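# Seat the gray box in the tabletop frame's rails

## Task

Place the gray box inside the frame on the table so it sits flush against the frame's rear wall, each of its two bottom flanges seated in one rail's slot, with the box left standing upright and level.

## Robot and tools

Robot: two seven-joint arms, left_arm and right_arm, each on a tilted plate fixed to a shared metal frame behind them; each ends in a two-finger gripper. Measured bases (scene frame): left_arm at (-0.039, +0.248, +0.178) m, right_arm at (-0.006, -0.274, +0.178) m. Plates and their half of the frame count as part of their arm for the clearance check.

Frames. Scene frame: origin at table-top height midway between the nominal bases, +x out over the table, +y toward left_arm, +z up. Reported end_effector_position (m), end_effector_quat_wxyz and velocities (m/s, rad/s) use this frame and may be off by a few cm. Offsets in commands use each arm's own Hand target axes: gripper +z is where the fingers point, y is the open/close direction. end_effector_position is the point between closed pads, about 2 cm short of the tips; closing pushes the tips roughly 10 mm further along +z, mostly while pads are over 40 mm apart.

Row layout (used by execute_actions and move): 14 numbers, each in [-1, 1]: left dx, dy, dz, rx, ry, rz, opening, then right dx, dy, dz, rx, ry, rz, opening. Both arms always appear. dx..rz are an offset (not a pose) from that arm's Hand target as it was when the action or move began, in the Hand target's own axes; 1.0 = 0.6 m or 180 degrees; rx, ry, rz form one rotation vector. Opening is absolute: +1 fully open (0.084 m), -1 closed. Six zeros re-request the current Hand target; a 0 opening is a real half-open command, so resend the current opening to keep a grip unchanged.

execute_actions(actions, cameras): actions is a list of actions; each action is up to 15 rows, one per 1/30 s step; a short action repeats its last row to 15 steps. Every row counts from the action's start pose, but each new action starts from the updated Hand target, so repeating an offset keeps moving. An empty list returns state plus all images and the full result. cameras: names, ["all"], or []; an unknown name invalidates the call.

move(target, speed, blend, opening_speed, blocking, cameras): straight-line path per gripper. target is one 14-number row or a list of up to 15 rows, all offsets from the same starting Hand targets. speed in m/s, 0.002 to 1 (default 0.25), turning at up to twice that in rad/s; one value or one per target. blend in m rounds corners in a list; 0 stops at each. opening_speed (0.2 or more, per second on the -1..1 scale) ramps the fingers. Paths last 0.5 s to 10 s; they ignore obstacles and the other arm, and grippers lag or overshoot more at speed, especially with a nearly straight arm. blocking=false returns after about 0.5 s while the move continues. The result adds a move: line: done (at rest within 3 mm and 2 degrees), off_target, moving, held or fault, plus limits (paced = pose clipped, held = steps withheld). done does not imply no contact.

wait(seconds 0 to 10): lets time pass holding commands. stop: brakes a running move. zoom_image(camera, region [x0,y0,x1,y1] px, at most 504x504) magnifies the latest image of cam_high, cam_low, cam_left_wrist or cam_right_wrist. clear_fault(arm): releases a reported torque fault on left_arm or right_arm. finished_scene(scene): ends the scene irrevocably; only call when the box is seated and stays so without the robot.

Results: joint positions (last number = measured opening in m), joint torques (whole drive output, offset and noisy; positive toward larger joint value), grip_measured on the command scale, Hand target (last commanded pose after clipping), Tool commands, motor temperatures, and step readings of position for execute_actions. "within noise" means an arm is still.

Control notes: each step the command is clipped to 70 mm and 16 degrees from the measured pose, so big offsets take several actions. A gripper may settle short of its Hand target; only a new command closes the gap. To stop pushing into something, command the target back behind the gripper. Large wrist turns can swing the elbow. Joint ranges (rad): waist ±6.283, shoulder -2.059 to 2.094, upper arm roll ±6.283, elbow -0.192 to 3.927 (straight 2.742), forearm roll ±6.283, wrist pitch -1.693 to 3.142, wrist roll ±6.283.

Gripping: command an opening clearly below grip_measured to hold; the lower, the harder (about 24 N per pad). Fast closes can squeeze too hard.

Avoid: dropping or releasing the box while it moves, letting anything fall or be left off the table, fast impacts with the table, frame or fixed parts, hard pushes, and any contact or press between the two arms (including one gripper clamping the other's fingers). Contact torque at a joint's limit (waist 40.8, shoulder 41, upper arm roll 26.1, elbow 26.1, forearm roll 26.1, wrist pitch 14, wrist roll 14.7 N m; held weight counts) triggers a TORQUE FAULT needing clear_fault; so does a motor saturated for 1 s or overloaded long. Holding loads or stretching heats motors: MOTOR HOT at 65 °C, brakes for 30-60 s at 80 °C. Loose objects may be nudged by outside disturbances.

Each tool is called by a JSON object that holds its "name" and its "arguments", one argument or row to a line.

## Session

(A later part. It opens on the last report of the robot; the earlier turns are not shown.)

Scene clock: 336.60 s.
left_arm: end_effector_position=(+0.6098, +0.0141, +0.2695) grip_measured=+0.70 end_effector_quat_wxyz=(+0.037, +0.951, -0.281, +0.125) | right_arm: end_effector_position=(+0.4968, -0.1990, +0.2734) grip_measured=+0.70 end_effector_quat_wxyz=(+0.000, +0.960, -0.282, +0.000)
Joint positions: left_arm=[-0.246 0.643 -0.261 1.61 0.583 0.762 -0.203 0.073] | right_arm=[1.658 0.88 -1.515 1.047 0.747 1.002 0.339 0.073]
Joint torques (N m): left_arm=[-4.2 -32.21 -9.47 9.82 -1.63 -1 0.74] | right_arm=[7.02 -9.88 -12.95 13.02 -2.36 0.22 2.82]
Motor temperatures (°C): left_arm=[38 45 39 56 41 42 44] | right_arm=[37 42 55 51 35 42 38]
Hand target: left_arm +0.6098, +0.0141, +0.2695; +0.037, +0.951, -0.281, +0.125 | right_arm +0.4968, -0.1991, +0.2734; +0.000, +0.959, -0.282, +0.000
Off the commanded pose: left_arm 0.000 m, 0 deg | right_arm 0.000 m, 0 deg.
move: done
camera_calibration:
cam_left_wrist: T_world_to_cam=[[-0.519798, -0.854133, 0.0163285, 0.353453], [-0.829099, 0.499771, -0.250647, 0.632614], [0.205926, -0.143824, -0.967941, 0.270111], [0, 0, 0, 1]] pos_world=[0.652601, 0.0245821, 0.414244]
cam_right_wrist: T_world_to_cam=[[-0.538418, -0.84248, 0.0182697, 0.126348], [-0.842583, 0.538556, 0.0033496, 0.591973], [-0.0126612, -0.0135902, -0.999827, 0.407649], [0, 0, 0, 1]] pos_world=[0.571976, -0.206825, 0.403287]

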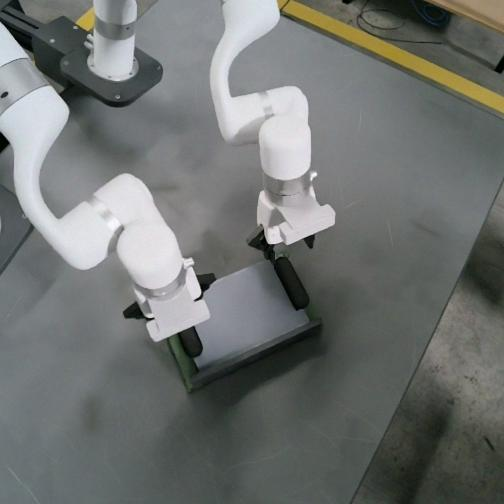

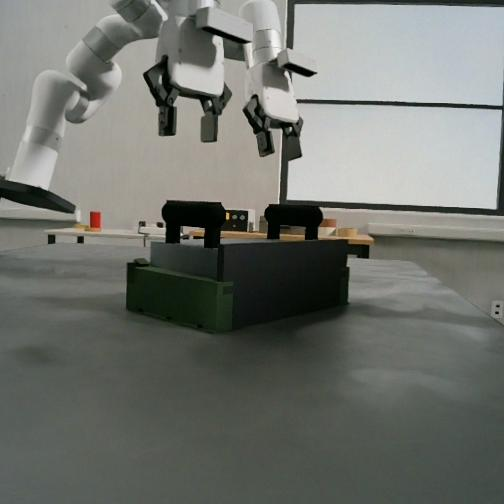

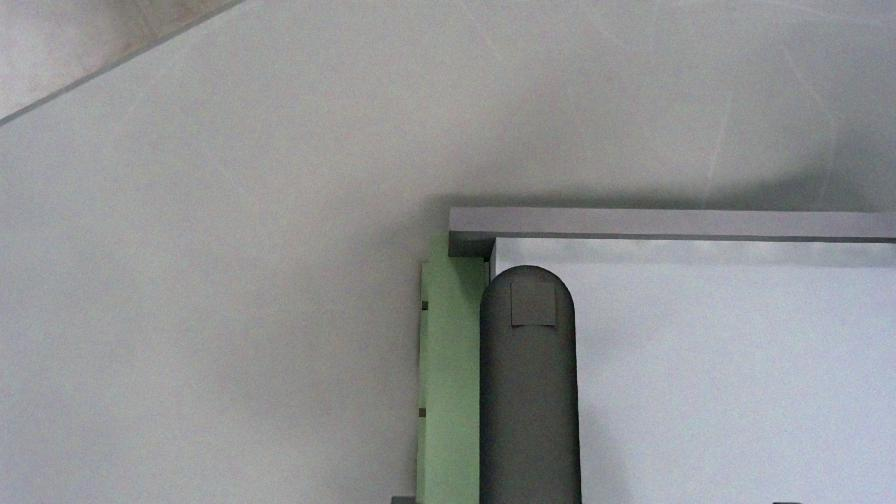

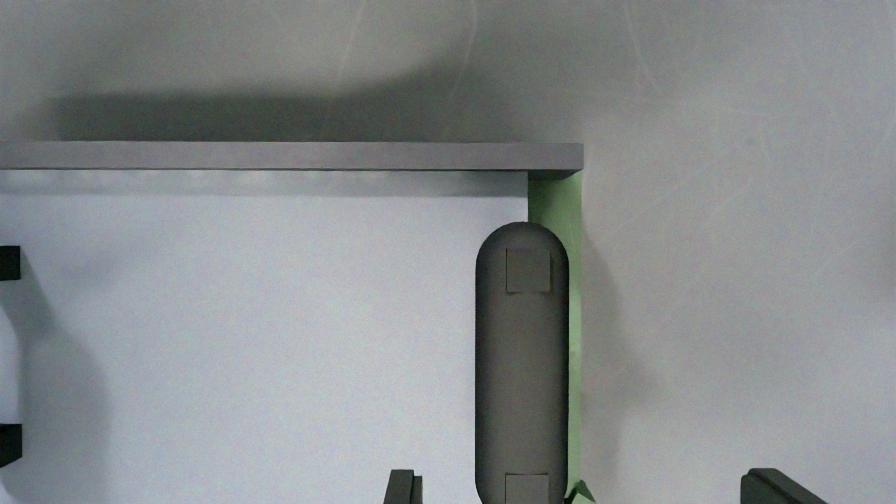

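{"name": "zoom_image", "arguments": {
  "camera": "cam_right_wrist",
  "region": [400, 120, 620, 240]
}}

{"name": "zoom_image", "arguments": {
  "camera": "cam_left_wrist",
  "region": [420, 190, 660, 310]
}}

{"name": "zoom_image", "arguments": {
  "camera": "cam_low",
  "region": [115, 190, 365, 340]
}}

{"name": "zoom_image", "arguments": {
  "camera": "cam_left_wrist",
  "region": [656, 190, 896, 310]
}}

Scaled by 2.291 from the camera's 896x504 image, which has a finer 1280x720 frame.

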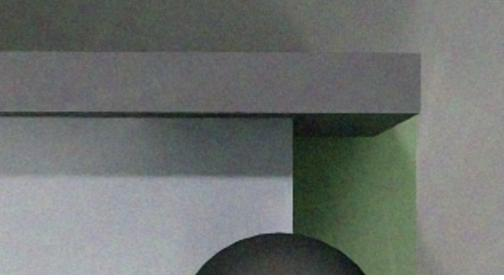

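Scaled by 2.100 from the camera's 896x504 image, which has a finer 1280x720 frame.

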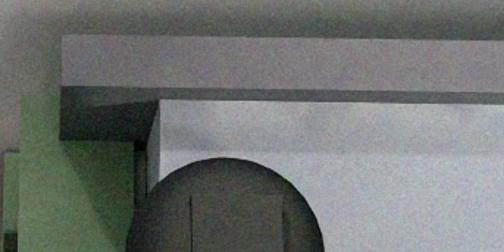

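Scaled by 2.016 from the camera's 504x504 image, which has a finer 720x720 frame.

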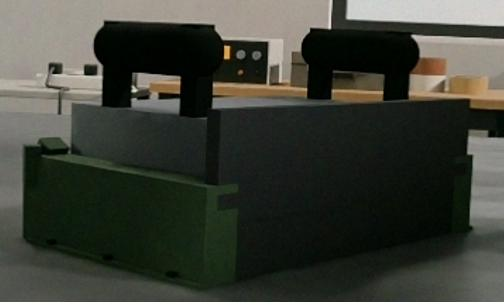

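Scaled by 2.100 from the camera's 896x504 image, which has a finer 1280x720 frame.

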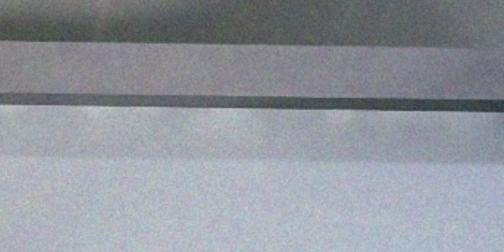

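{"name": "finished_scene", "arguments": {
  "scene": 2
}}

The scene is finished: the task was done.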